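# Carry the tube to the window-side rack and seat it

## Task

Pick up the tube from the shelved bench by the door and insert it fully into one of the holes of the tube rack on the shelved bench by the window. The task fails if the tube ever touches the floor, or if the robot tips over or is left leaning.

## Robot and tools

Robot: TidyBot++, a wheeled base (0.54 m long, 0.50 m wide, 0.38 m tall) on four powered casters carrying one seven-joint arm with a two-finger gripper. The shoulder sits 0.12 m ahead of the base centre at 0.68 m height. Segments: upper arm 0.42 m, forearm 0.31 m, hand 0.31 m to the hand point. Cameras: base_camera (fixed on the base, looking forward) and wrist_camera (looks along the hand). The arm begins folded, hand pointing down, sticking out up to 0.08 m ahead of the base.

Frames: the base frame has its origin on the floor beneath the base centre, x forward, y left, z up, in metres. hand_pose and hand_target are reported in it: the point between the finger pads, with the hand's z axis running out along the fingers and its y axis the closing direction. The odometry frame is the base frame as it stood at scene start; base_odometry is measured there from wheel turns only (slip counts as motion), heading in rad, left positive, range -3.142 to 3.142. base_tilt is in degrees, forward and right positive.

move: one action per call. Keys:
- base: an object holding any of translate_m (metres, forward positive, -2 to 2), strafe_m (metres, left positive, -2 to 2), rotate_rad (radians, counter-clockwise from above positive, -6.3 to 6.3). All are offsets from where the base last reported itself, along the base axes at the command's start; translate and strafe combine into one straight-line drive.
- joints: an object of absolute joint targets by name. joint_1_rad (any angle; turns the whole arm about vertical, positive is clockwise from above, the reverse of heading), joint_2_rad (shoulder, -2.249 to 2.249, 0 is upper arm vertical, positive leans forward), joint_3_rad (any angle, rolls the upper arm), joint_4_rad (elbow, -2.579 to 2.579, 0 straight, negative bends forward when joint_3_rad is 3.14), joint_5_rad (any angle, rolls the forearm), joint_6_rad (wrist, -2.099 to 2.099, negative bends the hand forward), joint_7_rad (any angle, rolls the hand; pointing down, positive is counter-clockwise from above and 1.57 puts the fingers opening left/right), gripper_pos (0 open to 1 closed; finger gap about 85 x (1 - gripper_pos) mm). Done tolerances: ±0.039 rad for joints 1 to 4, ±0.095 for 5 to 7, ±0.03 for the gripper. Any-angle joints go the short way; rotate further in steps under half a turn.
- target: one list of seven numbers [x, y, z, qw, qx, qy, qz], an absolute hand pose in the base frame, metres plus unit quaternion. With target, joints may contain only gripper_pos.
- speeds: optional top speeds for this action: translate_m and strafe_m 0.05 to 0.5 m/s (name only one when driving both), rotate_rad 0.1 to 1.57 rad/s.
- cameras: list of base_camera, wrist_camera or all; omitted means all, [] means none.
- blocking: true/omitted waits until everything rests; false returns in about 0.5 s while motion continues.
A call with no action just reports state and images. Unknown keys make the call invalid; out-of-range numbers get it refused, and a refusal or an unplanned stop cancels the later move, wait and finished_scene calls in that reply.

wait(seconds 0 to 10, cameras): lets time pass, returns state; ends early once moves settle. stop(cameras): brakes all running motions; braked parts report stopped and may keep pressing. zoom_image(camera, region [x0, y0, x1, y1] pixels, at most 504 by 504): enlarges part of that camera's newest image; base_camera is 644x364, wrist_camera 644x476. finished_scene(scene: this scene's number) ends the scene irreversibly; the tube must stay seated without the robot's help.

Result lines: move says done or the worst status. base_status, joint_status, hand_status: done, moving, off_target (rested away from target, may still push), contact_stop or time_out (unplanned stops; old target dropped), not_followed (a safety check withheld the targets; "joint command not followed" or "pose unreachable" with a cause), torque_fault, limit_stop_at_motor_heat. on_its_own lists uncommanded behaviour. motor_effort gives percent of max torque per motor, peak in brackets. Motor temperatures per joint; MOTOR HOT from 60 °C, an OVER-TEMPERATURE FAULT at 75 °C makes the arm sag for 30-60 s. ARM HIT means the arm struck the base or itself. pictures names the cameras in image order.

Practical notes: a hand target usually settles within about 3 cm; correct by adding (wanted minus hand_pose) to the last target's position. To hold still with a load, resend hand_target, not hand_pose. The arm sags under load and is not compensated; never command a loaded joint to its current reading. A straight-down hand reaches at most about 0.94 m height, and only close to the base. Targets low and forward just ahead of the base may hit the base; out-of-reach poses make the arm wander up to 10 s then time out. Closed fingertips stick out about 20 mm past the hand point. When the held tube lands on something, hand_pose stops dropping while commands go lower; watch effort and images.

Avoid: dragging the arm into furniture while driving (torque fault stops the arm 10 s; tipping risk when caught above about 0.6 m), reaching far out from folded over nearby furniture or swinging sideways when stretched, pushing hard on a raised hand, dropping or releasing the tube while it moves, squeezing it hard while it still rests on something, and any contact of the tube with the floor. Occasionally loose objects get nudged by something outside your control. A blocked base keeps pushing until it times out and may still report done.

Each tool is called after "Request:" by a JSON object that holds its "name" and its "arguments", one argument or row to a line.

## Session

Request:
{"name": "move", "arguments": {

}}

Scene clock: 0.00 s.
Motor temperatures (°C): [26 27 26 31 38 36 29]
base_odometry: x=+0.000 y=+0.000 heading=+0.000
base_tilt: forward=-0.1 right=+0.1
base_status: not commanded
joint_positions: joint_1_rad=-0.030 joint_2_rad=-0.309 joint_3_rad=+3.139 joint_4_rad=-2.547 joint_5_rad=+0.040 joint_6_rad=-0.870 joint_7_rad=+1.595 gripper_pos=+0.000
joint_status: not commanded
motor_effort: joint_1_rad=+0 joint_2_rad=-2 joint_3_rad=+0 joint_4_rad=+12 joint_5_rad=-1 joint_6_rad=+0 joint_7_rad=+1
hand_pose: x=+0.2490 y=-0.0040 z=+0.5772 quat_wxyz=(+0.016, +0.999, +0.041, +0.017) (m; base frame)
hand_target: x=+0.2491 y=-0.0040 z=+0.5772 quat_wxyz=(+0.016, +0.999, +0.041, +0.017) (m; base frame)
hand_status: not commanded
pictures: base_camera, wrist_camera
camera_calibration:
wrist_camera: T_world_to_cam=[[0.120032, -0.992764, 0.00352146, -0.0328161], [-0.99277, -0.120032, 0.0000568113, 0.302547], [0.000366288, -0.00350282, -0.999994, 0.717979], [0, 0, 0, 1]] pos_world=[0.304035, 0.00625163, 0.718073]

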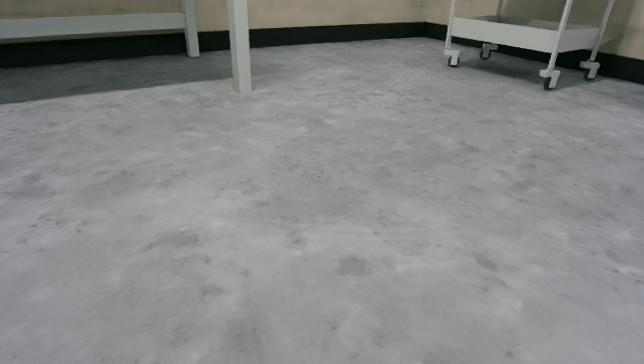

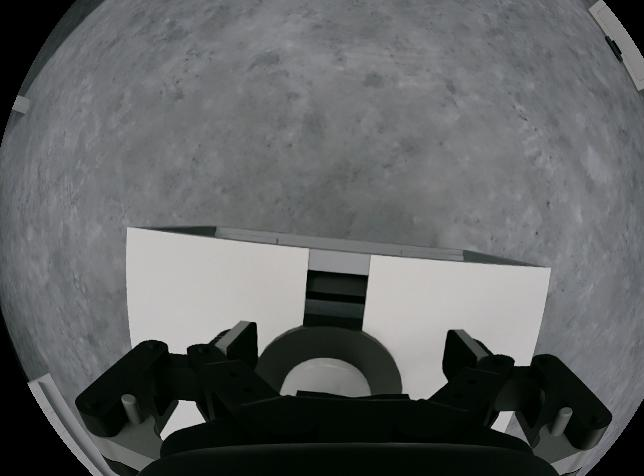

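Request:
{"name": "move", "arguments": {
  "joints": {"joint_1_rad": 0.03, "joint_6_rad": 0.5, "joint_5_rad": -0.04},
  "base": {"rotate_rad": 0.9},
  "cameras": ["wrist_camera"]
}}

Request:
{"name": "move", "arguments": {
  "base": {"rotate_rad": 3.14},
  "cameras": ["wrist_camera"]
}}

Request:
{"name": "zoom_image", "arguments": {
  "camera": "wrist_camera",
  "region": [200, 80, 500, 280]
}}

Scene clock: 7.60 s.
Motor temperatures (°C): [26 27 26 31 38 36 29]
move: done
base_odometry: x=+0.000 y=+0.000 heading=+0.900
base_tilt: forward=-0.1 right=+0.1
base_status: done
joint_positions: joint_1_rad=+0.016 joint_2_rad=-0.309 joint_3_rad=+3.139 joint_4_rad=-2.547 joint_5_rad=+0.029 joint_6_rad=+0.458 joint_7_rad=+1.595 gripper_pos=+0.000
joint_status: all done
motor_effort: joint_1_rad=-1(1) joint_2_rad=-7(7) joint_3_rad=+0(1) joint_4_rad=+18(18) joint_5_rad=+0(2) joint_6_rad=+9(9) joint_7_rad=+1(2)
hand_pose: x=+0.5426 y=-0.0003 z=+0.8234 quat_wxyz=(+0.015, +0.777, +0.018, +0.629) (m; base frame)
hand_target: x=+0.5447 y=-0.0160 z=+0.8364 quat_wxyz=(+0.013, +0.763, -0.020, +0.645) (m; base frame)
hand_status: not commanded
pictures: wrist_camera
camera_calibration:
wrist_camera: T_world_to_cam=[[0.0470514, -0.995941, 0.0767258, -0.0860181], [-0.23825, -0.0857833, -0.967408, 0.981623], [0.970063, 0.027238, -0.241319, -0.186687], [0, 0, 0, 1]] pos_world=[0.419017, 0.00362286, 0.911179]

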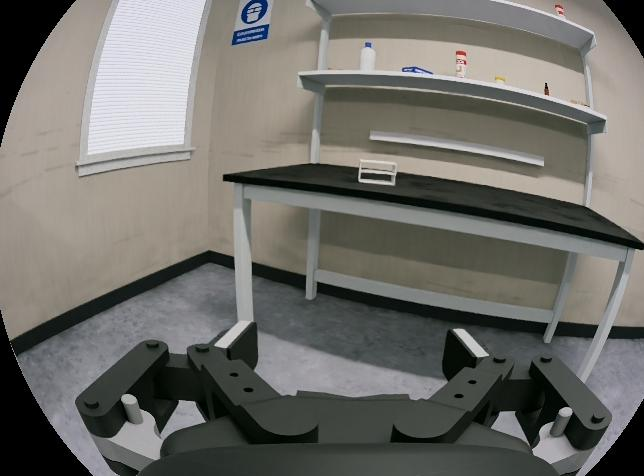

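Scene clock: 10.90 s.
Motor temperatures (°C): [26 27 26 31 38 36 29]
move: done
base_odometry: x=+0.000 y=+0.000 heading=-2.244
base_tilt: forward=-0.1 right=+0.1
base_status: done
joint_positions: joint_1_rad=+0.021 joint_2_rad=-0.309 joint_3_rad=+3.139 joint_4_rad=-2.547 joint_5_rad=+0.026 joint_6_rad=+0.459 joint_7_rad=+1.595 gripper_pos=+0.000
joint_status: not commanded
motor_effort: joint_1_rad=-1(1) joint_2_rad=-7(8) joint_3_rad=+0(1) joint_4_rad=+18(18) joint_5_rad=-1(1) joint_6_rad=+8(9) joint_7_rad=+1(2)
hand_pose: x=+0.5426 y=-0.0026 z=+0.8237 quat_wxyz=(+0.017, +0.777, +0.016, +0.629) (m; base frame)
hand_target: x=+0.5447 y=-0.0160 z=+0.8364 quat_wxyz=(+0.013, +0.763, -0.020, +0.645) (m; base frame)
hand_status: not commanded
pictures: wrist_camera
camera_calibration:
wrist_camera: T_world_to_cam=[[0.0410093, -0.996327, 0.0751724, -0.0837729], [-0.237685, -0.0828038, -0.967806, 0.981784], [0.970476, 0.0218217, -0.240208, -0.187756], [0, 0, 0, 1]] pos_world=[0.419004, 0.00192735, 0.911374]

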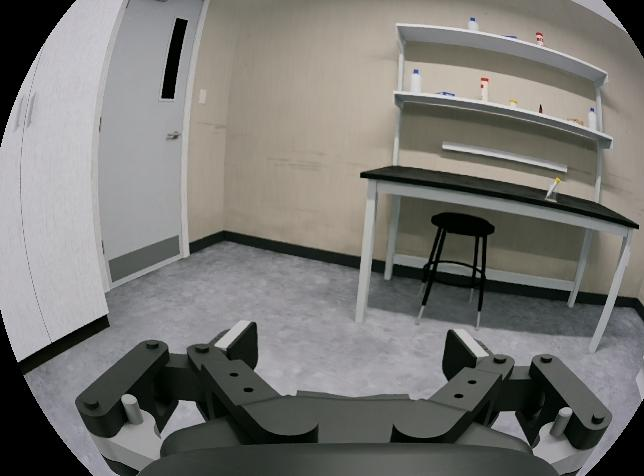

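Scaled by 1.680.

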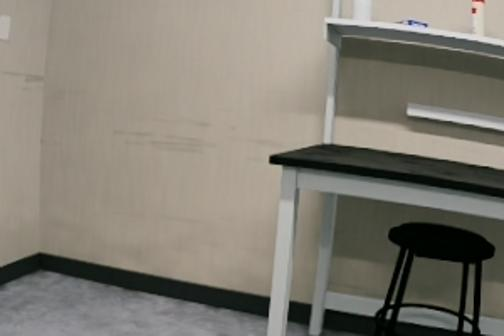

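Request:
{"name": "move", "arguments": {
  "base": {"rotate_rad": -0.295, "translate_m": 1.36, "strafe_m": -0.77},
  "cameras": ["wrist_camera"]
}}

Request:
{"name": "zoom_image", "arguments": {
  "camera": "wrist_camera",
  "region": [240, 80, 440, 280]
}}

Scene clock: 37.63 s.
Motor temperatures (°C): [26 27 26 31 38 36 29]
move: done
base_odometry: x=-1.450 y=-0.583 heading=-2.539
base_tilt: forward=-0.1 right=+0.1
base_status: done
joint_positions: joint_1_rad=+0.026 joint_2_rad=-0.312 joint_3_rad=+3.139 joint_4_rad=-2.547 joint_5_rad=+0.024 joint_6_rad=+0.461 joint_7_rad=+1.595 gripper_pos=+0.000
joint_status: not commanded
motor_effort: joint_1_rad=+0(1) joint_2_rad=-7(9) joint_3_rad=+0(2) joint_4_rad=+17(19) joint_5_rad=+0(1) joint_6_rad=+8(9) joint_7_rad=+2(2)
hand_pose: x=+0.5423 y=-0.0048 z=+0.8257 quat_wxyz=(+0.018, +0.775, +0.013, +0.632) (m; base frame)
hand_target: x=+0.5447 y=-0.0160 z=+0.8364 quat_wxyz=(+0.013, +0.763, -0.020, +0.645) (m; base frame)
hand_status: not commanded
pictures: wrist_camera
camera_calibration:
wrist_camera: T_world_to_cam=[[0.034818, -0.996679, 0.0736139, -0.0814254], [-0.232821, -0.0797211, -0.969247, 0.982103], [0.971896, 0.0166083, -0.234823, -0.192192], [0, 0, 0, 1]] pos_world=[0.41828, 0.000331319, 0.912763]

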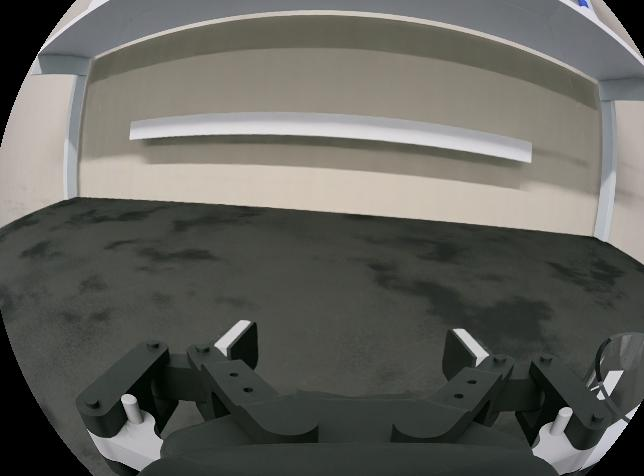

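Scaled by 2.520.

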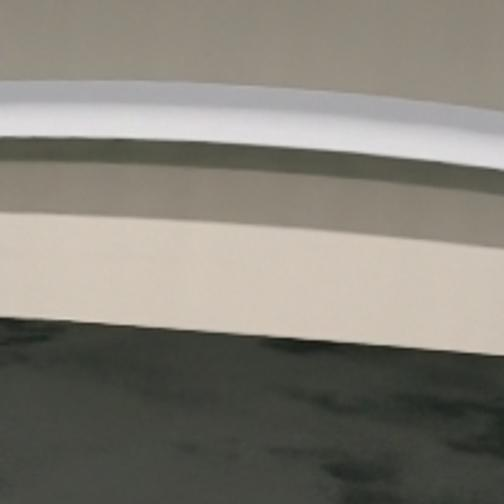

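Request:
{"name": "move", "arguments": {
  "base": {"translate_m": -0.40, "strafe_m": -0.22},
  "cameras": ["wrist_camera"]
}}

Request:
{"name": "zoom_image", "arguments": {
  "camera": "wrist_camera",
  "region": [290, 130, 490, 330]
}}

Scene clock: 48.77 s.
Motor temperatures (°C): [26 27 26 31 38 36 29]
move: done
base_odometry: x=-1.245 y=-0.175 heading=-2.539
base_tilt: forward=-0.1 right=+0.1
base_status: done
joint_positions: joint_1_rad=+0.026 joint_2_rad=-0.315 joint_3_rad=+3.139 joint_4_rad=-2.547 joint_5_rad=+0.024 joint_6_rad=+0.461 joint_7_rad=+1.595 gripper_pos=+0.000
joint_status: not commanded
motor_effort: joint_1_rad=+0(1) joint_2_rad=-7(9) joint_3_rad=+0(1) joint_4_rad=+17(18) joint_5_rad=+0(1) joint_6_rad=+9(9) joint_7_rad=+1(2)
hand_pose: x=+0.5420 y=-0.0048 z=+0.8270 quat_wxyz=(+0.018, +0.774, +0.013, +0.633) (m; base frame)
hand_target: x=+0.5447 y=-0.0160 z=+0.8364 quat_wxyz=(+0.013, +0.763, -0.020, +0.645) (m; base frame)
hand_status: not commanded
pictures: wrist_camera
camera_calibration:
wrist_camera: T_world_to_cam=[[0.0346038, -0.996671, 0.0738182, -0.0815673], [-0.229712, -0.0798168, -0.96998, 0.982202], [0.972643, 0.016608, -0.23171, -0.194548], [0, 0, 0, 1]] pos_world=[0.417672, 0.000331508, 0.913659]

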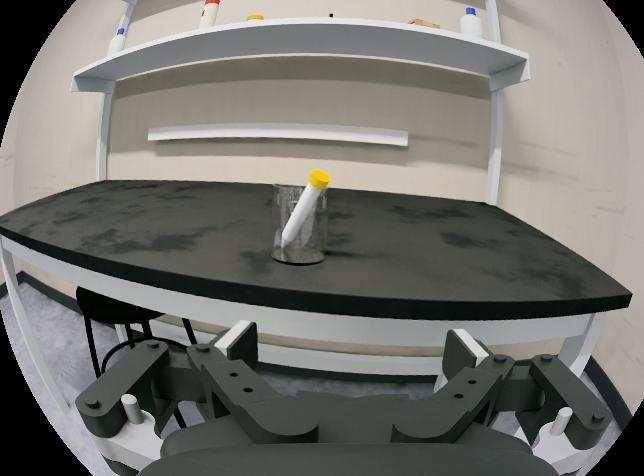

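Scaled by 2.520.

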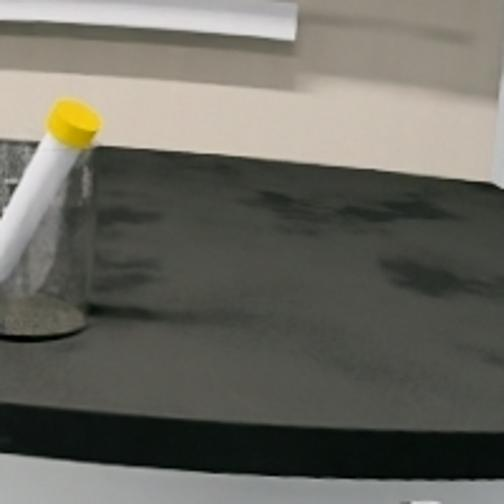

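Request:
{"name": "move", "arguments": {
  "base": {"translate_m": 0.12},
  "joints": {"joint_1_rad": 0.0, "joint_2_rad": -0.166, "joint_3_rad": 3.14, "joint_4_rad": -1.392, "joint_5_rad": 0.0, "joint_6_rad": -1.043, "joint_7_rad": 1.57},
  "cameras": ["wrist_camera"]
}}

Request:
{"name": "zoom_image", "arguments": {
  "camera": "wrist_camera",
  "region": [200, 150, 460, 400]
}}

Scene clock: 69.67 s.
Motor temperatures (°C): [26 27 26 31 38 36 29]
move: done
base_odometry: x=-1.344 y=-0.243 heading=-2.539
base_tilt: forward=-0.1 right=+0.1
base_status: done
joint_positions: joint_1_rad=+0.015 joint_2_rad=-0.187 joint_3_rad=+3.139 joint_4_rad=-1.415 joint_5_rad=+0.024 joint_6_rad=-1.004 joint_7_rad=+1.595 gripper_pos=+0.000
joint_status: all done
motor_effort: joint_1_rad=-1(2) joint_2_rad=-13(14) joint_3_rad=+0(1) joint_4_rad=+19(21) joint_5_rad=+0(2) joint_6_rad=+7(9) joint_7_rad=+1(3)
hand_pose: x=+0.5824 y=-0.0102 z=+1.0096 quat_wxyz=(+0.020, +0.898, +0.007, +0.439) (m; base frame)
hand_target: x=+0.5838 y=+0.0022 z=+1.0029 quat_wxyz=(+0.000, +0.906, +0.000, +0.423) (m; base frame)
hand_status: not commanded
pictures: wrist_camera
camera_calibration:
wrist_camera: T_world_to_cam=[[0.0422199, -0.997726, 0.0525471, -0.0848133], [-0.639269, -0.0673955, -0.766024, 1.20092], [0.767823, -0.00125031, -0.640661, 0.340523], [0, 0, 0, 1]] pos_world=[0.509832, -0.00325796, 1.14255]

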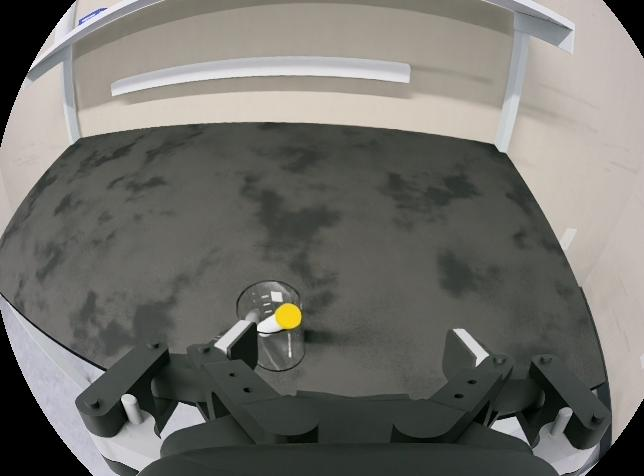

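Scaled by 1.938.

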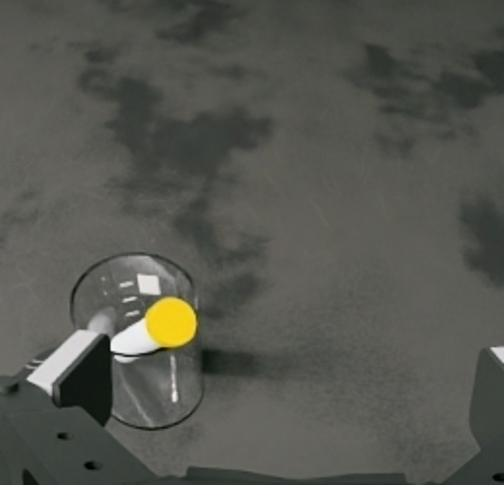

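Request:
{"name": "move", "arguments": {
  "base": {"strafe_m": 0.035},
  "joints": {"joint_1_rad": -0.01, "joint_2_rad": -0.161, "joint_3_rad": 3.14, "joint_4_rad": -1.827, "joint_5_rad": -0.02, "joint_6_rad": -0.428, "joint_7_rad": 1.0},
  "cameras": ["wrist_camera"]
}}

Request:
{"name": "zoom_image", "arguments": {
  "camera": "wrist_camera",
  "region": [230, 200, 490, 400]
}}

Scene clock: 106.43 s.
Motor temperatures (°C): [26 27 26 31 38 36 29]
move: done
base_odometry: x=-1.325 y=-0.272 heading=-2.539
base_tilt: forward=-0.1 right=+0.0
base_status: done
joint_positions: joint_1_rad=+0.003 joint_2_rad=-0.176 joint_3_rad=+3.139 joint_4_rad=-1.804 joint_5_rad=+0.024 joint_6_rad=-0.473 joint_7_rad=+1.057 gripper_pos=+0.000
joint_status: all done
motor_effort: joint_1_rad=+0(2) joint_2_rad=-15(17) joint_3_rad=+0(3) joint_4_rad=+20(22) joint_5_rad=+0(1) joint_6_rad=+7(8) joint_7_rad=+1(2)
hand_pose: x=+0.6277 y=-0.0022 z=+0.9213 quat_wxyz=(-0.116, +0.840, -0.214, +0.484) (m; base frame)
hand_target: x=+0.6340 y=+0.0100 z=+0.9117 quat_wxyz=(-0.151, +0.831, -0.244, +0.477) (m; base frame)
hand_status: not commanded
pictures: wrist_camera
camera_calibration:
wrist_camera: T_world_to_cam=[[-0.204255, -0.897927, -0.389881, 0.488419], [-0.475951, 0.439126, -0.761997, 1.05755], [0.855424, 0.029923, -0.517063, 0.0803478], [0, 0, 0, 1]] pos_world=[0.534374, -0.0282381, 1.03782]

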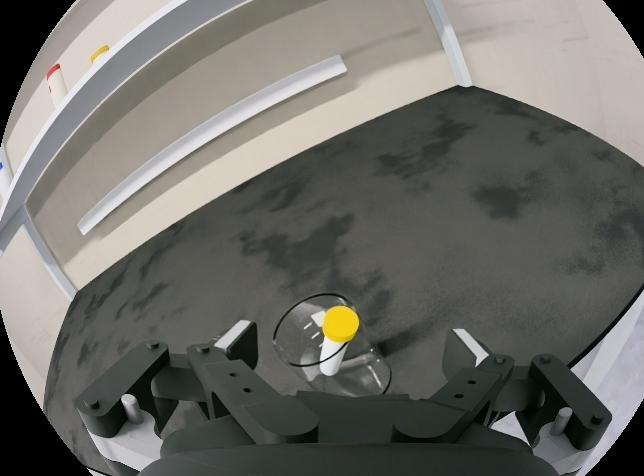

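Scaled by 1.938.

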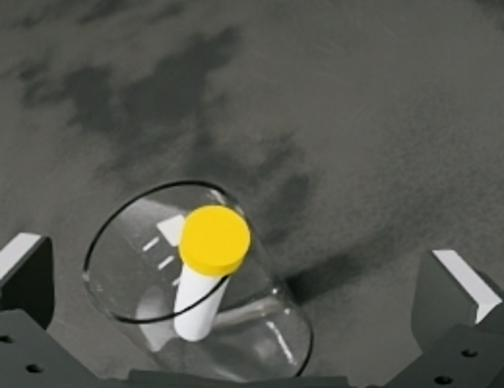

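Request:
{"name": "move", "arguments": {
  "joints": {"joint_1_rad": -0.03, "joint_2_rad": -0.09, "joint_4_rad": -1.79, "joint_6_rad": -0.34, "joint_7_rad": 0.745},
  "cameras": ["wrist_camera"]
}}

Request:
{"name": "zoom_image", "arguments": {
  "camera": "wrist_camera",
  "region": [230, 200, 490, 400]
}}

Scene clock: 152.83 s.
Motor temperatures (°C): [26 27 26 31 38 36 29]
move: done
base_odometry: x=-1.325 y=-0.272 heading=-2.539
base_tilt: forward=-0.1 right=+0.0
base_status: not commanded
joint_positions: joint_1_rad=-0.017 joint_2_rad=-0.101 joint_3_rad=+3.139 joint_4_rad=-1.800 joint_5_rad=+0.024 joint_6_rad=-0.381 joint_7_rad=+0.798 gripper_pos=+0.000
joint_status: all done
motor_effort: joint_1_rad=+0(1) joint_2_rad=-18(20) joint_3_rad=+0(0) joint_4_rad=+20(21) joint_5_rad=+0(1) joint_6_rad=+7(8) joint_7_rad=+1(3)
hand_pose: x=+0.6600 y=+0.0096 z=+0.9088 quat_wxyz=(-0.187, +0.805, -0.310, +0.471) (m; base frame)
hand_target: x=+0.6702 y=+0.0209 z=+0.9196 quat_wxyz=(-0.225, +0.783, -0.335, +0.473) (m; base frame)
hand_status: not commanded
pictures: wrist_camera
camera_calibration:
wrist_camera: T_world_to_cam=[[-0.281926, -0.762128, -0.58282, 0.726037], [-0.403965, 0.645283, -0.648399, 0.90554], [0.870247, 0.0526386, -0.489795, 0.0111865], [0, 0, 0, 1]] pos_world=[0.56076, -0.0315862, 1.01578]

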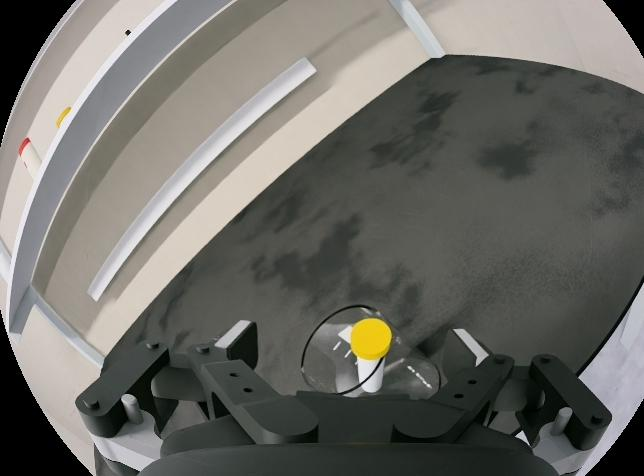

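Scaled by 1.938.

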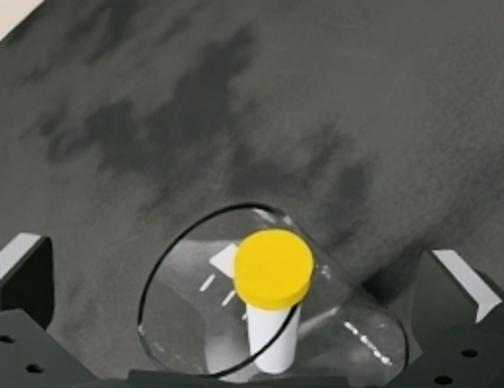

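Request:
{"name": "move", "arguments": {
  "joints": {"joint_1_rad": -0.02, "joint_2_rad": -0.024, "joint_4_rad": -1.838, "joint_6_rad": -0.252},
  "cameras": ["wrist_camera"]
}}

Request:
{"name": "zoom_image", "arguments": {
  "camera": "wrist_camera",
  "region": [230, 200, 490, 400]
}}

Scene clock: 174.43 s.
Motor temperatures (°C): [26 27 26 31 38 36 29]
move: done
base_odometry: x=-1.325 y=-0.272 heading=-2.539
base_tilt: forward=-0.1 right=+0.0
base_status: not commanded
joint_positions: joint_1_rad=-0.017 joint_2_rad=-0.036 joint_3_rad=+3.139 joint_4_rad=-1.819 joint_5_rad=+0.024 joint_6_rad=-0.292 joint_7_rad=+0.798 gripper_pos=+0.000
joint_status: all done
motor_effort: joint_1_rad=-1(2) joint_2_rad=-20(22) joint_3_rad=+0(1) joint_4_rad=+20(21) joint_5_rad=+0(1) joint_6_rad=+7(8) joint_7_rad=+1(2)
hand_pose: x=+0.6836 y=+0.0107 z=+0.8856 quat_wxyz=(-0.188, +0.804, -0.309, +0.472) (m; base frame)
hand_target: x=+0.6877 y=+0.0152 z=+0.8788 quat_wxyz=(-0.217, +0.788, -0.343, +0.464) (m; base frame)
hand_status: not commanded
pictures: wrist_camera
camera_calibration:
wrist_camera: T_world_to_cam=[[-0.277758, -0.762328, -0.584557, 0.718736], [-0.402391, 0.644872, -0.649786, 0.899575], [0.872314, 0.0547369, -0.485872, -0.0257318], [0, 0, 0, 1]] pos_world=[0.584061, -0.03079, 0.99217]

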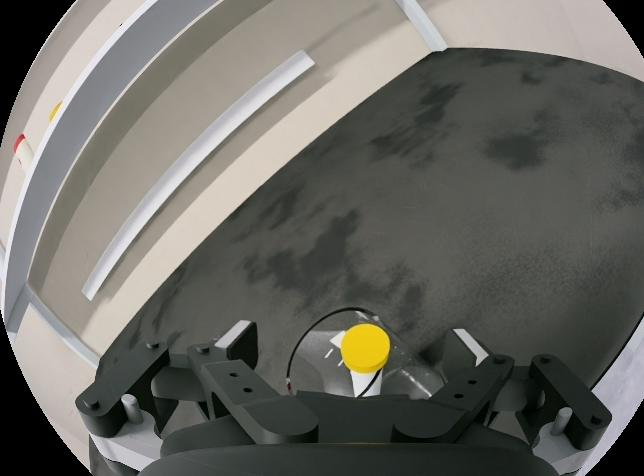

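Scaled by 1.938.

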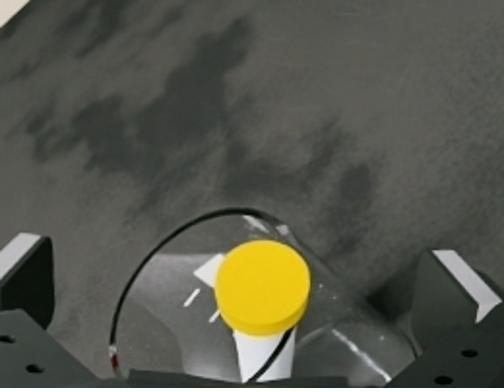

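Request:
{"name": "move", "arguments": {
  "base": {"strafe_m": -0.006},
  "joints": {"joint_2_rad": -0.013},
  "cameras": []
}}

Request:
{"name": "move", "arguments": {
  "joints": {"gripper_pos": 0.55},
  "cameras": ["wrist_camera"]
}}

Request:
{"name": "zoom_image", "arguments": {
  "camera": "wrist_camera",
  "region": [230, 200, 490, 400]
}}

Scene clock: 187.23 s.
Motor temperatures (°C): [26 27 26 31 38 36 29]
move: done
base_odometry: x=-1.328 y=-0.267 heading=-2.539
base_tilt: forward=-0.1 right=+0.1
base_status: done
joint_positions: joint_1_rad=-0.018 joint_2_rad=-0.031 joint_3_rad=+3.139 joint_4_rad=-1.819 joint_5_rad=+0.024 joint_6_rad=-0.292 joint_7_rad=+0.798 gripper_pos=+0.000
joint_status: all done
motor_effort: joint_1_rad=-1(4) joint_2_rad=-20(21) joint_3_rad=+0(3) joint_4_rad=+20(21) joint_5_rad=+0(1) joint_6_rad=+7(8) joint_7_rad=+1(2)
hand_pose: x=+0.6847 y=+0.0109 z=+0.8826 quat_wxyz=(-0.187, +0.805, -0.309, +0.470) (m; base frame)
hand_target: x=+0.6898 y=+0.0152 z=+0.8726 quat_wxyz=(-0.215, +0.790, -0.344, +0.460) (m; base frame)
hand_status: not commanded
pictures: none
No camera images: "cameras" was empty.

Scene clock: 188.07 s.
Motor temperatures (°C): [26 27 26 31 38 36 29]
move: done
base_odometry: x=-1.328 y=-0.267 heading=-2.539
base_tilt: forward=-0.1 right=+0.0
base_status: not commanded
joint_positions: joint_1_rad=-0.018 joint_2_rad=-0.031 joint_3_rad=+3.139 joint_4_rad=-1.819 joint_5_rad=+0.024 joint_6_rad=-0.292 joint_7_rad=+0.798 gripper_pos=+0.550
joint_status: all done
motor_effort: joint_1_rad=-1(1) joint_2_rad=-20(21) joint_3_rad=+0(1) joint_4_rad=+20(20) joint_5_rad=+0(1) joint_6_rad=+8(8) joint_7_rad=+1(1)
hand_pose: x=+0.6847 y=+0.0109 z=+0.8826 quat_wxyz=(-0.187, +0.805, -0.309, +0.470) (m; base frame)
hand_target: x=+0.6898 y=+0.0152 z=+0.8726 quat_wxyz=(-0.215, +0.790, -0.344, +0.460) (m; base frame)
hand_status: not commanded
pictures: wrist_camera
camera_calibration:
wrist_camera: T_world_to_cam=[[-0.280552, -0.762468, -0.583038, 0.718007], [-0.406059, 0.644681, -0.64769, 0.898541], [0.869716, 0.0550369, -0.490474, -0.0222697], [0, 0, 0, 1]] pos_world=[0.585668, -0.0305905, 0.989679]

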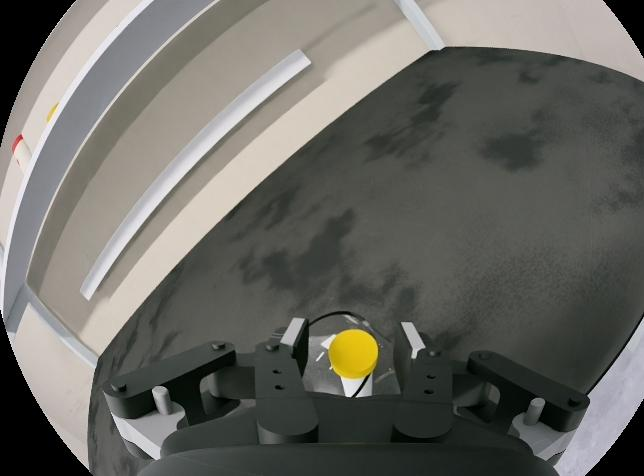

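Scaled by 1.938.

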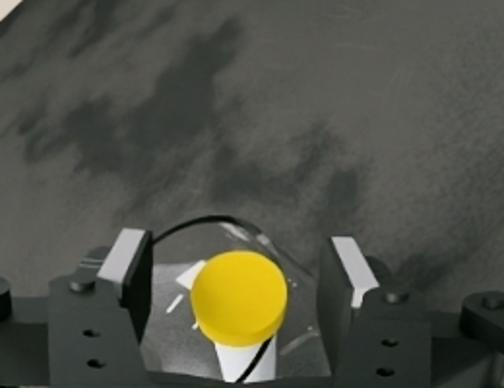

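Request:
{"name": "move", "arguments": {
  "joints": {"gripper_pos": 0.93},
  "cameras": ["wrist_camera"]
}}

Request:
{"name": "zoom_image", "arguments": {
  "camera": "wrist_camera",
  "region": [230, 200, 490, 400]
}}

Scene clock: 194.13 s.
Motor temperatures (°C): [26 27 26 31 38 36 29]
move: off_target
base_odometry: x=-1.328 y=-0.267 heading=-2.539
base_tilt: forward=-0.1 right=+0.0
base_status: not commanded
joint_positions: joint_1_rad=-0.018 joint_2_rad=-0.031 joint_3_rad=+3.139 joint_4_rad=-1.819 joint_5_rad=+0.024 joint_6_rad=-0.291 joint_7_rad=+0.798 gripper_pos=+0.813
joint_status: gripper_pos off_target (ended at +0.813, target +0.930)
motor_effort: joint_1_rad=+0(1) joint_2_rad=-20(21) joint_3_rad=+0(1) joint_4_rad=+20(20) joint_5_rad=+0(1) joint_6_rad=+8(8) joint_7_rad=+1(2)
hand_pose: x=+0.6848 y=+0.0109 z=+0.8829 quat_wxyz=(-0.187, +0.805, -0.309, +0.471) (m; base frame)
hand_target: x=+0.6898 y=+0.0152 z=+0.8726 quat_wxyz=(-0.215, +0.790, -0.344, +0.460) (m; base frame)
hand_status: not commanded
pictures: wrist_camera
camera_calibration:
wrist_camera: T_world_to_cam=[[-0.280023, -0.762476, -0.583281, 0.718081], [-0.405484, 0.644671, -0.64806, 0.89874], [0.870155, 0.0550397, -0.489695, -0.0232861], [0, 0, 0, 1]] pos_world=[0.585767, -0.0305905, 0.989877]

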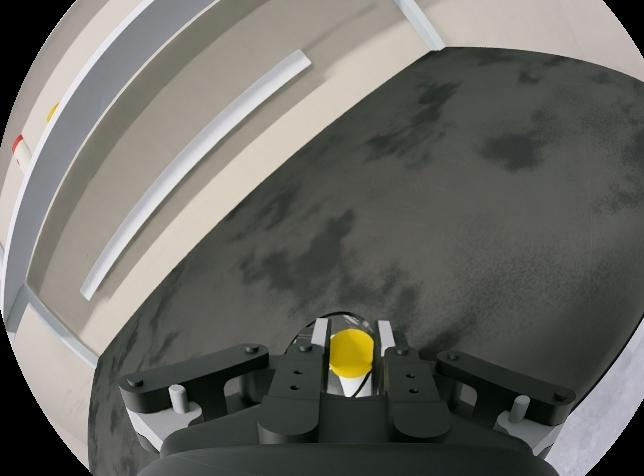

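Scaled by 1.938.

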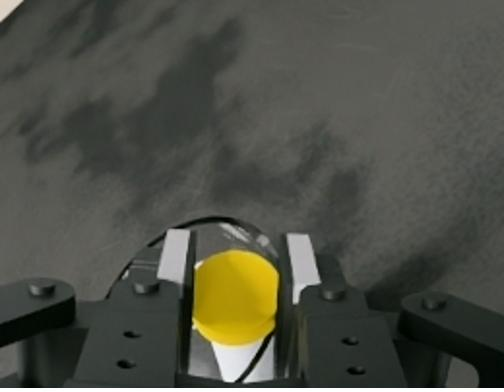

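Request:
{"name": "move", "arguments": {
  "base": {"translate_m": -0.01, "strafe_m": -0.014},
  "joints": {"joint_2_rad": -0.05, "joint_4_rad": -1.685, "joint_6_rad": -0.463},
  "cameras": ["wrist_camera"]
}}

Request:
{"name": "move", "arguments": {
  "base": {"translate_m": -0.01, "strafe_m": -0.014},
  "joints": {"joint_2_rad": -0.05, "joint_4_rad": -1.557, "joint_6_rad": -0.591},
  "cameras": []
}}

Request:
{"name": "move", "arguments": {
  "base": {"translate_m": -0.01, "strafe_m": -0.014},
  "joints": {"joint_2_rad": -0.04, "joint_4_rad": -1.417, "joint_6_rad": -0.721},
  "cameras": ["wrist_camera"]
}}

Scene clock: 215.23 s.
Motor temperatures (°C): [26 27 25 31 38 36 29]
move: done
base_odometry: x=-1.328 y=-0.250 heading=-2.539
base_tilt: forward=-0.1 right=+0.1
base_status: done
joint_positions: joint_1_rad=-0.017 joint_2_rad=-0.049 joint_3_rad=+3.139 joint_4_rad=-1.704 joint_5_rad=+0.024 joint_6_rad=-0.427 joint_7_rad=+0.798 gripper_pos=+0.813
joint_status: all done
motor_effort: joint_1_rad=+0(3) joint_2_rad=-20(22) joint_3_rad=+0(2) joint_4_rad=+20(21) joint_5_rad=+0(1) joint_6_rad=+8(9) joint_7_rad=+1(2)
hand_pose: x=+0.6833 y=+0.0095 z=+0.9234 quat_wxyz=(-0.186, +0.805, -0.311, +0.470) (m; base frame)
hand_target: x=+0.6805 y=+0.0163 z=+0.9253 quat_wxyz=(-0.212, +0.796, -0.344, +0.451) (m; base frame)
hand_status: not commanded
pictures: wrist_camera
camera_calibration:
wrist_camera: T_world_to_cam=[[-0.284483, -0.761674, -0.582171, 0.742264], [-0.404404, 0.645932, -0.647479, 0.923958], [0.86921, 0.0512355, -0.49178, 0.000639641], [0, 0, 0, 1]] pos_world=[0.584258, -0.0314837, 1.03068]

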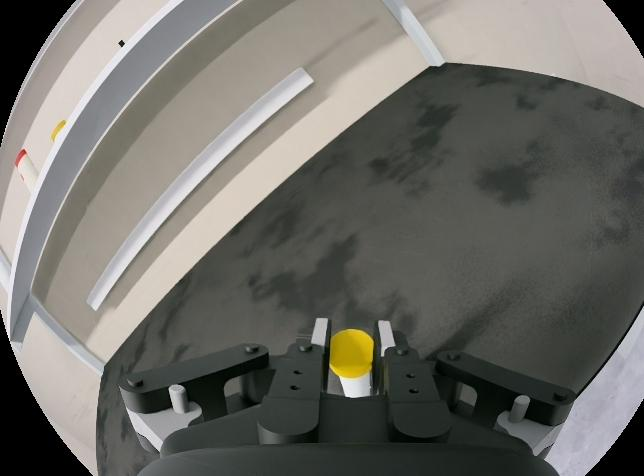

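Scene clock: 216.53 s.
Motor temperatures (°C): [26 27 25 31 38 36 29]
move: done
base_odometry: x=-1.327 y=-0.233 heading=-2.539
base_tilt: forward=-0.1 right=+0.1
base_status: done
joint_positions: joint_1_rad=-0.017 joint_2_rad=-0.051 joint_3_rad=+3.139 joint_4_rad=-1.576 joint_5_rad=+0.024 joint_6_rad=-0.554 joint_7_rad=+0.798 gripper_pos=+0.813
joint_status: all done
motor_effort: joint_1_rad=+0(2) joint_2_rad=-19(23) joint_3_rad=+0(2) joint_4_rad=+21(22) joint_5_rad=+0(0) joint_6_rad=+7(9) joint_7_rad=+1(2)
hand_pose: x=+0.6836 y=+0.0085 z=+0.9650 quat_wxyz=(-0.186, +0.804, -0.312, +0.472) (m; base frame)
hand_target: x=+0.6805 y=+0.0170 z=+0.9655 quat_wxyz=(-0.213, +0.796, -0.343, +0.451) (m; base frame)
hand_status: not commanded
pictures: none
No camera images: "cameras" was empty.

Scene clock: 217.83 s.
Motor temperatures (°C): [26 27 25 31 38 36 29]
move: done
base_odometry: x=-1.327 y=-0.216 heading=-2.540
base_tilt: forward=-0.1 right=+0.1
base_status: done
joint_positions: joint_1_rad=-0.017 joint_2_rad=-0.051 joint_3_rad=+3.139 joint_4_rad=-1.436 joint_5_rad=+0.024 joint_6_rad=-0.684 joint_7_rad=+0.798 gripper_pos=+0.813
joint_status: all done
motor_effort: joint_1_rad=+0(2) joint_2_rad=-20(22) joint_3_rad=+0(2) joint_4_rad=+20(22) joint_5_rad=+0(1) joint_6_rad=+8(9) joint_7_rad=+1(2)
hand_pose: x=+0.6800 y=+0.0075 z=+1.0113 quat_wxyz=(-0.187, +0.801, -0.312, +0.476) (m; base frame)
hand_target: x=+0.6794 y=+0.0176 z=+1.0062 quat_wxyz=(-0.214, +0.796, -0.342, +0.450) (m; base frame)
hand_status: not commanded
pictures: wrist_camera
camera_calibration:
wrist_camera: T_world_to_cam=[[-0.282024, -0.759485, -0.586212, 0.793397], [-0.391796, 0.648915, -0.652231, 0.977061], [0.875762, 0.0457304, -0.480573, 0.0309888], [0, 0, 0, 1]] pos_world=[0.579427, -0.0328739, 1.11726]

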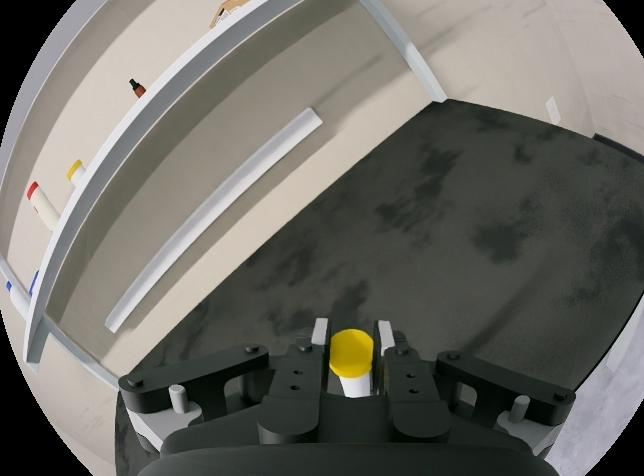

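Request:
{"name": "move", "arguments": {
  "base": {"translate_m": -0.55},
  "cameras": []
}}

Request:
{"name": "move", "arguments": {
  "target": [0.72, -0.0, 0.50, -0.271, 0.653, 0.653, 0.271],
  "cameras": ["wrist_camera"]
}}

Request:
{"name": "move", "arguments": {
  "target": [0.72, -0.0, 0.28, -0.271, 0.653, 0.653, 0.271],
  "cameras": ["base_camera"]
}}

Request:
{"name": "zoom_image", "arguments": {
  "camera": "base_camera",
  "region": [220, 0, 460, 180]
}}

Scene clock: 244.87 s.
Motor temperatures (°C): [26 27 25 31 38 36 29]
move: done
base_odometry: x=-0.873 y=+0.096 heading=-2.539
base_tilt: forward=-0.1 right=+0.1
base_status: done
joint_positions: joint_1_rad=-0.017 joint_2_rad=-0.054 joint_3_rad=+3.139 joint_4_rad=-1.435 joint_5_rad=+0.024 joint_6_rad=-0.690 joint_7_rad=+0.798 gripper_pos=+0.813
joint_status: not commanded
motor_effort: joint_1_rad=-1(1) joint_2_rad=-19(24) joint_3_rad=+0(1) joint_4_rad=+21(21) joint_5_rad=+0(1) joint_6_rad=+8(8) joint_7_rad=+2(2)
hand_pose: x=+0.6780 y=+0.0075 z=+1.0120 quat_wxyz=(-0.186, +0.801, -0.313, +0.475) (m; base frame)
hand_target: x=+0.6794 y=+0.0176 z=+1.0062 quat_wxyz=(-0.214, +0.796, -0.342, +0.450) (m; base frame)
hand_status: not commanded
pictures: none
No camera images: "cameras" was empty.

Scene clock: 248.33 s.
Motor temperatures (°C): [26 27 25 31 38 36 29]
move: done
base_odometry: x=-0.873 y=+0.096 heading=-2.539
base_tilt: forward=-0.1 right=+0.1
base_status: not commanded
joint_positions: joint_1_rad=+0.591 joint_2_rad=+1.147 joint_3_rad=+2.542 joint_4_rad=-1.042 joint_5_rad=-0.115 joint_6_rad=-1.230 joint_7_rad=+3.412 gripper_pos=+0.813
joint_status: not commanded
motor_effort: joint_1_rad=-1(2) joint_2_rad=-46(48) joint_3_rad=-11(12) joint_4_rad=+10(20) joint_5_rad=-6(6) joint_6_rad=-2(8) joint_7_rad=+1(2)
hand_pose: x=+0.7158 y=-0.0227 z=+0.4795 quat_wxyz=(-0.240, +0.680, +0.654, +0.229) (m; base frame)
hand_target: x=+0.7200 y=+0.0000 z=+0.5000 quat_wxyz=(-0.271, +0.653, +0.653, +0.271) (m; base frame)
hand_status: done (0.031 m and 6.8 deg from the pose sent, 0.514 m and 120.2 deg at the start)
pictures: wrist_camera
camera_calibration:
wrist_camera: T_world_to_cam=[[0.999451, 0.0177933, -0.0279552, -0.698554], [-0.00256415, -0.799557, -0.600585, 0.327498], [-0.0330381, 0.600327, -0.799072, 0.561328], [0, 0, 0, 1]] pos_world=[0.717555, -0.0626974, 0.625703]

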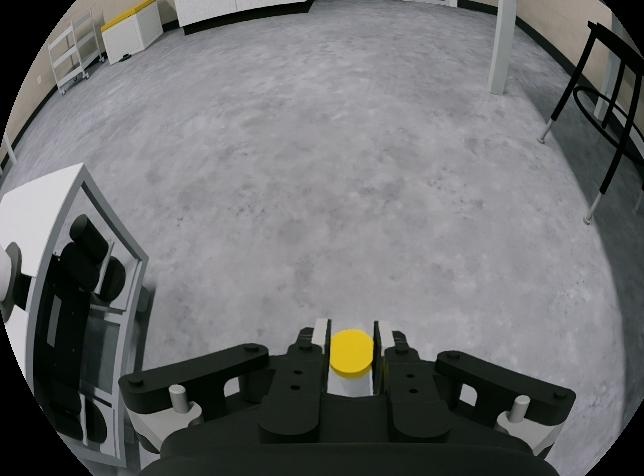

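Scene clock: 250.10 s.
Motor temperatures (°C): [26 27 25 31 38 36 29]
move: done
base_odometry: x=-0.873 y=+0.096 heading=-2.539
base_tilt: forward=-0.1 right=+0.1
base_status: not commanded
joint_positions: joint_1_rad=+0.581 joint_2_rad=+1.542 joint_3_rad=+2.540 joint_4_rad=-0.895 joint_5_rad=-0.115 joint_6_rad=-1.139 joint_7_rad=+3.575 gripper_pos=+0.813
joint_status: not commanded
motor_effort: joint_1_rad=+0(1) joint_2_rad=-47(52) joint_3_rad=-11(13) joint_4_rad=+6(11) joint_5_rad=-5(6) joint_6_rad=-3(4) joint_7_rad=+1(2)
hand_pose: x=+0.7061 y=-0.0011 z=+0.2907 quat_wxyz=(-0.299, +0.670, +0.629, +0.258) (m; base frame)
hand_target: x=+0.7200 y=+0.0000 z=+0.2800 quat_wxyz=(-0.271, +0.653, +0.653, +0.271) (m; base frame)
hand_status: done (0.018 m and 4.9 deg from the pose sent, 0.201 m and 6.8 deg at the start)
pictures: base_camera

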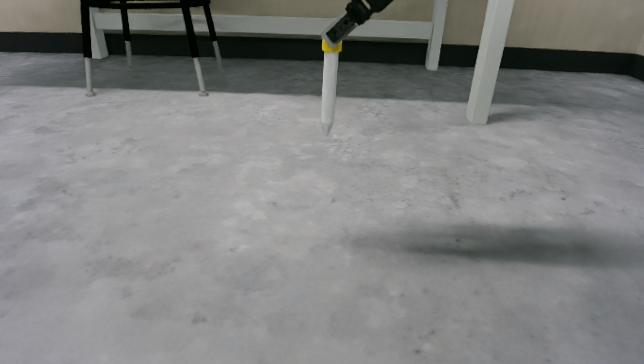

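Scaled by 2.100.

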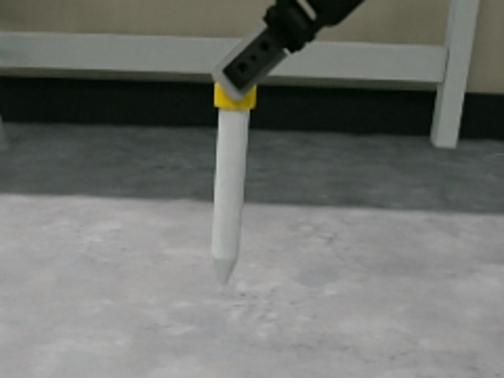

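Request:
{"name": "move", "arguments": {
  "joints": {"joint_1_rad": -0.01, "joint_2_rad": -0.06, "joint_3_rad": 3.14, "joint_4_rad": -1.234, "joint_5_rad": -0.02, "joint_6_rad": -1.181, "joint_7_rad": 1.54},
  "cameras": []
}}

Request:
{"name": "move", "arguments": {
  "base": {"rotate_rad": 3.141},
  "speeds": {"rotate_rad": 0.9},
  "cameras": ["wrist_camera"]
}}

Request:
{"name": "move", "arguments": {
  "base": {"translate_m": 1.1, "strafe_m": -0.18},
  "cameras": ["wrist_camera"]
}}

Request:
{"name": "zoom_image", "arguments": {
  "camera": "wrist_camera",
  "region": [220, 80, 480, 330]
}}

Scene clock: 278.47 s.
Motor temperatures (°C): [26 28 26 31 38 36 29]
move: done
base_odometry: x=-0.873 y=+0.096 heading=-2.539
base_tilt: forward=-0.1 right=+0.1
base_status: not commanded
joint_positions: joint_1_rad=+0.005 joint_2_rad=-0.063 joint_3_rad=+3.110 joint_4_rad=-1.209 joint_5_rad=-0.090 joint_6_rad=-1.147 joint_7_rad=+1.597 gripper_pos=+0.813
joint_status: all done
motor_effort: joint_1_rad=-1(2) joint_2_rad=-18(52) joint_3_rad=+0(14) joint_4_rad=+18(19) joint_5_rad=-1(7) joint_6_rad=+7(7) joint_7_rad=+1(2)
hand_pose: x=+0.6110 y=+0.0409 z=+1.0264 quat_wxyz=(-0.044, +0.910, +0.025, +0.411) (m; base frame)
hand_target: x=+0.6039 y=+0.0127 z=+1.0035 quat_wxyz=(-0.018, +0.924, -0.009, +0.383) (m; base frame)
hand_status: not commanded
pictures: none
No camera images: "cameras" was empty.

Scene clock: 282.83 s.
Motor temperatures (°C): [26 28 25 31 38 36 29]
move: done
base_odometry: x=-0.873 y=+0.096 heading=+0.602
base_tilt: forward=-0.1 right=+0.1
base_status: done
joint_positions: joint_1_rad=-0.006 joint_2_rad=-0.063 joint_3_rad=+3.120 joint_4_rad=-1.210 joint_5_rad=-0.083 joint_6_rad=-1.147 joint_7_rad=+1.595 gripper_pos=+0.813
joint_status: not commanded
motor_effort: joint_1_rad=+0(2) joint_2_rad=-17(19) joint_3_rad=+0(2) joint_4_rad=+18(19) joint_5_rad=+0(2) joint_6_rad=+7(7) joint_7_rad=+2(2)
hand_pose: x=+0.6112 y=+0.0385 z=+1.0258 quat_wxyz=(-0.041, +0.910, +0.023, +0.411) (m; base frame)
hand_target: x=+0.6039 y=+0.0127 z=+1.0035 quat_wxyz=(-0.018, +0.924, -0.009, +0.383) (m; base frame)
hand_status: not commanded
pictures: wrist_camera
camera_calibration:
wrist_camera: T_world_to_cam=[[0.12407, -0.991085, -0.0485522, 0.015206], [-0.681158, -0.0494871, -0.730462, 1.22339], [0.721547, 0.1237, -0.681226, 0.393979], [0, 0, 0, 1]] pos_world=[0.547161, 0.0268771, 1.16277]

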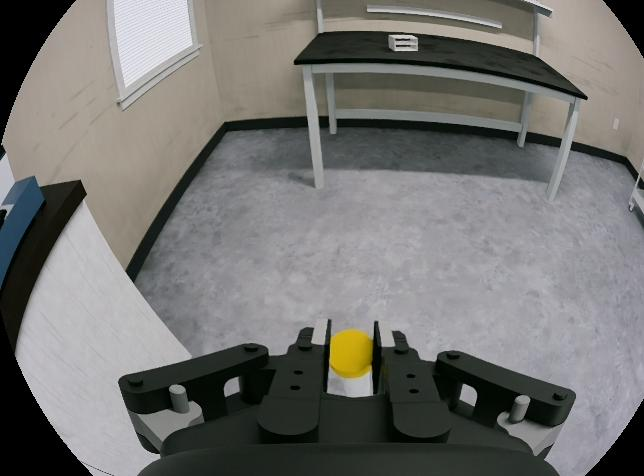

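Scene clock: 286.23 s.
Motor temperatures (°C): [26 28 25 31 38 36 29]
move: done
base_odometry: x=+0.136 y=+0.570 heading=+0.602
base_tilt: forward=-0.1 right=+0.1
base_status: done
joint_positions: joint_1_rad=-0.006 joint_2_rad=-0.064 joint_3_rad=+3.120 joint_4_rad=-1.212 joint_5_rad=-0.083 joint_6_rad=-1.149 joint_7_rad=+1.595 gripper_pos=+0.813
joint_status: not commanded
motor_effort: joint_1_rad=-1(1) joint_2_rad=-17(21) joint_3_rad=+0(1) joint_4_rad=+19(19) joint_5_rad=-1(1) joint_6_rad=+7(7) joint_7_rad=+1(2)
hand_pose: x=+0.6102 y=+0.0385 z=+1.0248 quat_wxyz=(-0.041, +0.911, +0.023, +0.409) (m; base frame)
hand_target: x=+0.6039 y=+0.0127 z=+1.0035 quat_wxyz=(-0.018, +0.924, -0.009, +0.383) (m; base frame)
hand_status: not commanded
pictures: wrist_camera
camera_calibration:
wrist_camera: T_world_to_cam=[[0.124127, -0.991062, -0.0488682, 0.0155589], [-0.683469, -0.049691, -0.728286, 1.22114], [0.719349, 0.1238, -0.683528, 0.397595], [0, 0, 0, 1]] pos_world=[0.54667, 0.0268773, 1.16187]

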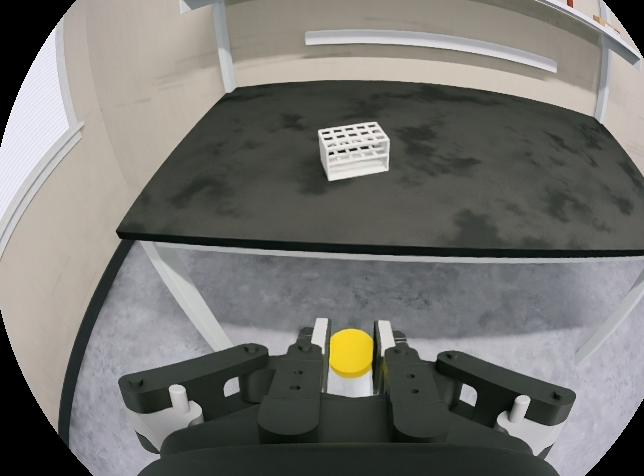

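Scaled by 1.938.

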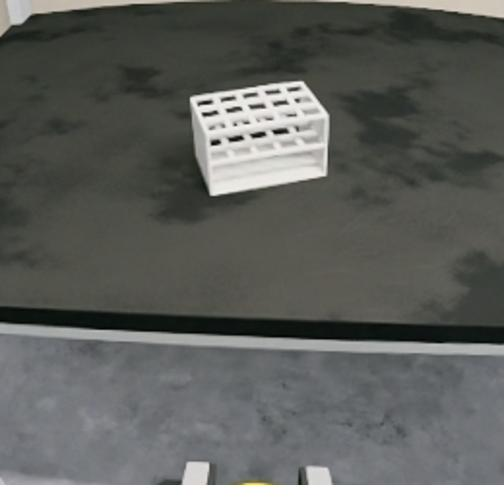

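Request:
{"name": "move", "arguments": {
  "base": {"translate_m": 0.31, "strafe_m": 0.08},
  "speeds": {"translate_m": 0.35},
  "joints": {"joint_3_rad": 3.165, "joint_5_rad": 0.045, "joint_1_rad": 0.0, "joint_7_rad": 1.49},
  "cameras": ["wrist_camera"]
}}

Request:
{"name": "zoom_image", "arguments": {
  "camera": "wrist_camera",
  "region": [220, 150, 480, 400]
}}

Scene clock: 301.07 s.
Motor temperatures (°C): [26 27 25 31 38 36 29]
move: done
base_odometry: x=+0.346 y=+0.812 heading=+0.602
base_tilt: forward=-0.1 right=+0.0
base_status: done
joint_positions: joint_1_rad=-0.002 joint_2_rad=-0.063 joint_3_rad=+3.144 joint_4_rad=-1.213 joint_5_rad=-0.016 joint_6_rad=-1.150 joint_7_rad=+1.540 gripper_pos=+0.813
joint_status: all done
motor_effort: joint_1_rad=+0(2) joint_2_rad=-18(21) joint_3_rad=+0(2) joint_4_rad=+19(19) joint_5_rad=-1(2) joint_6_rad=+7(7) joint_7_rad=+1(2)
hand_pose: x=+0.6115 y=+0.0056 z=+1.0228 quat_wxyz=(-0.014, +0.913, -0.014, +0.408) (m; base frame)
hand_target: x=+0.6038 y=-0.0234 z=+1.0037 quat_wxyz=(+0.011, +0.922, -0.048, +0.384) (m; base frame)
hand_status: not commanded
pictures: wrist_camera
camera_calibration:
wrist_camera: T_world_to_cam=[[0.0329712, -0.99898, -0.0308557, 0.0199619], [-0.689485, -0.000384736, -0.7243, 1.21831], [0.723549, 0.0451556, -0.688794, 0.40268], [0, 0, 0, 1]] pos_world=[0.547991, 0.00222697, 1.1604]

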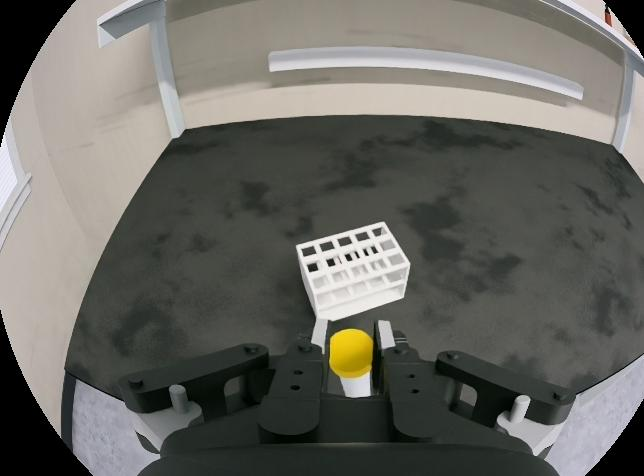

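Scaled by 1.938.

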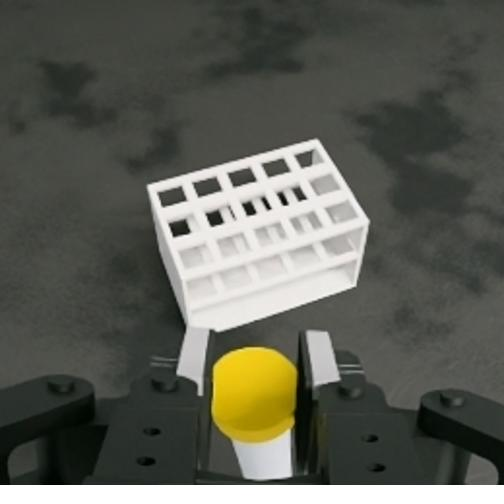

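Request:
{"name": "zoom_image", "arguments": {
  "camera": "wrist_camera",
  "region": [290, 215, 420, 325]
}}

Request:
{"name": "zoom_image", "arguments": {
  "camera": "wrist_camera",
  "region": [310, 315, 400, 400]
}}

Scaled by 3.877.

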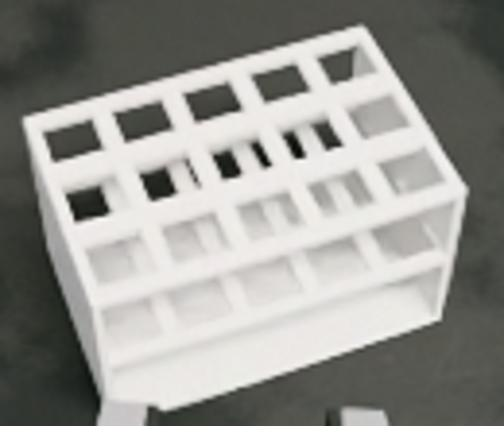

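Scaled by 5.600.

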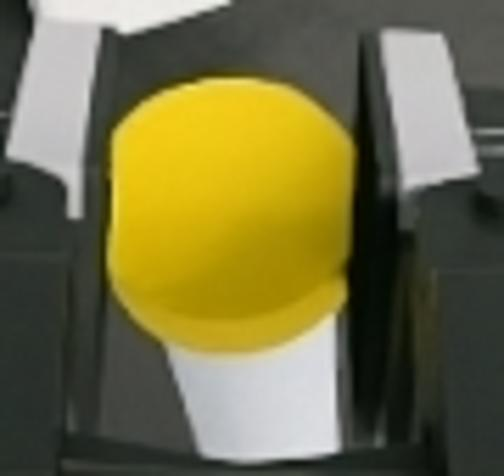

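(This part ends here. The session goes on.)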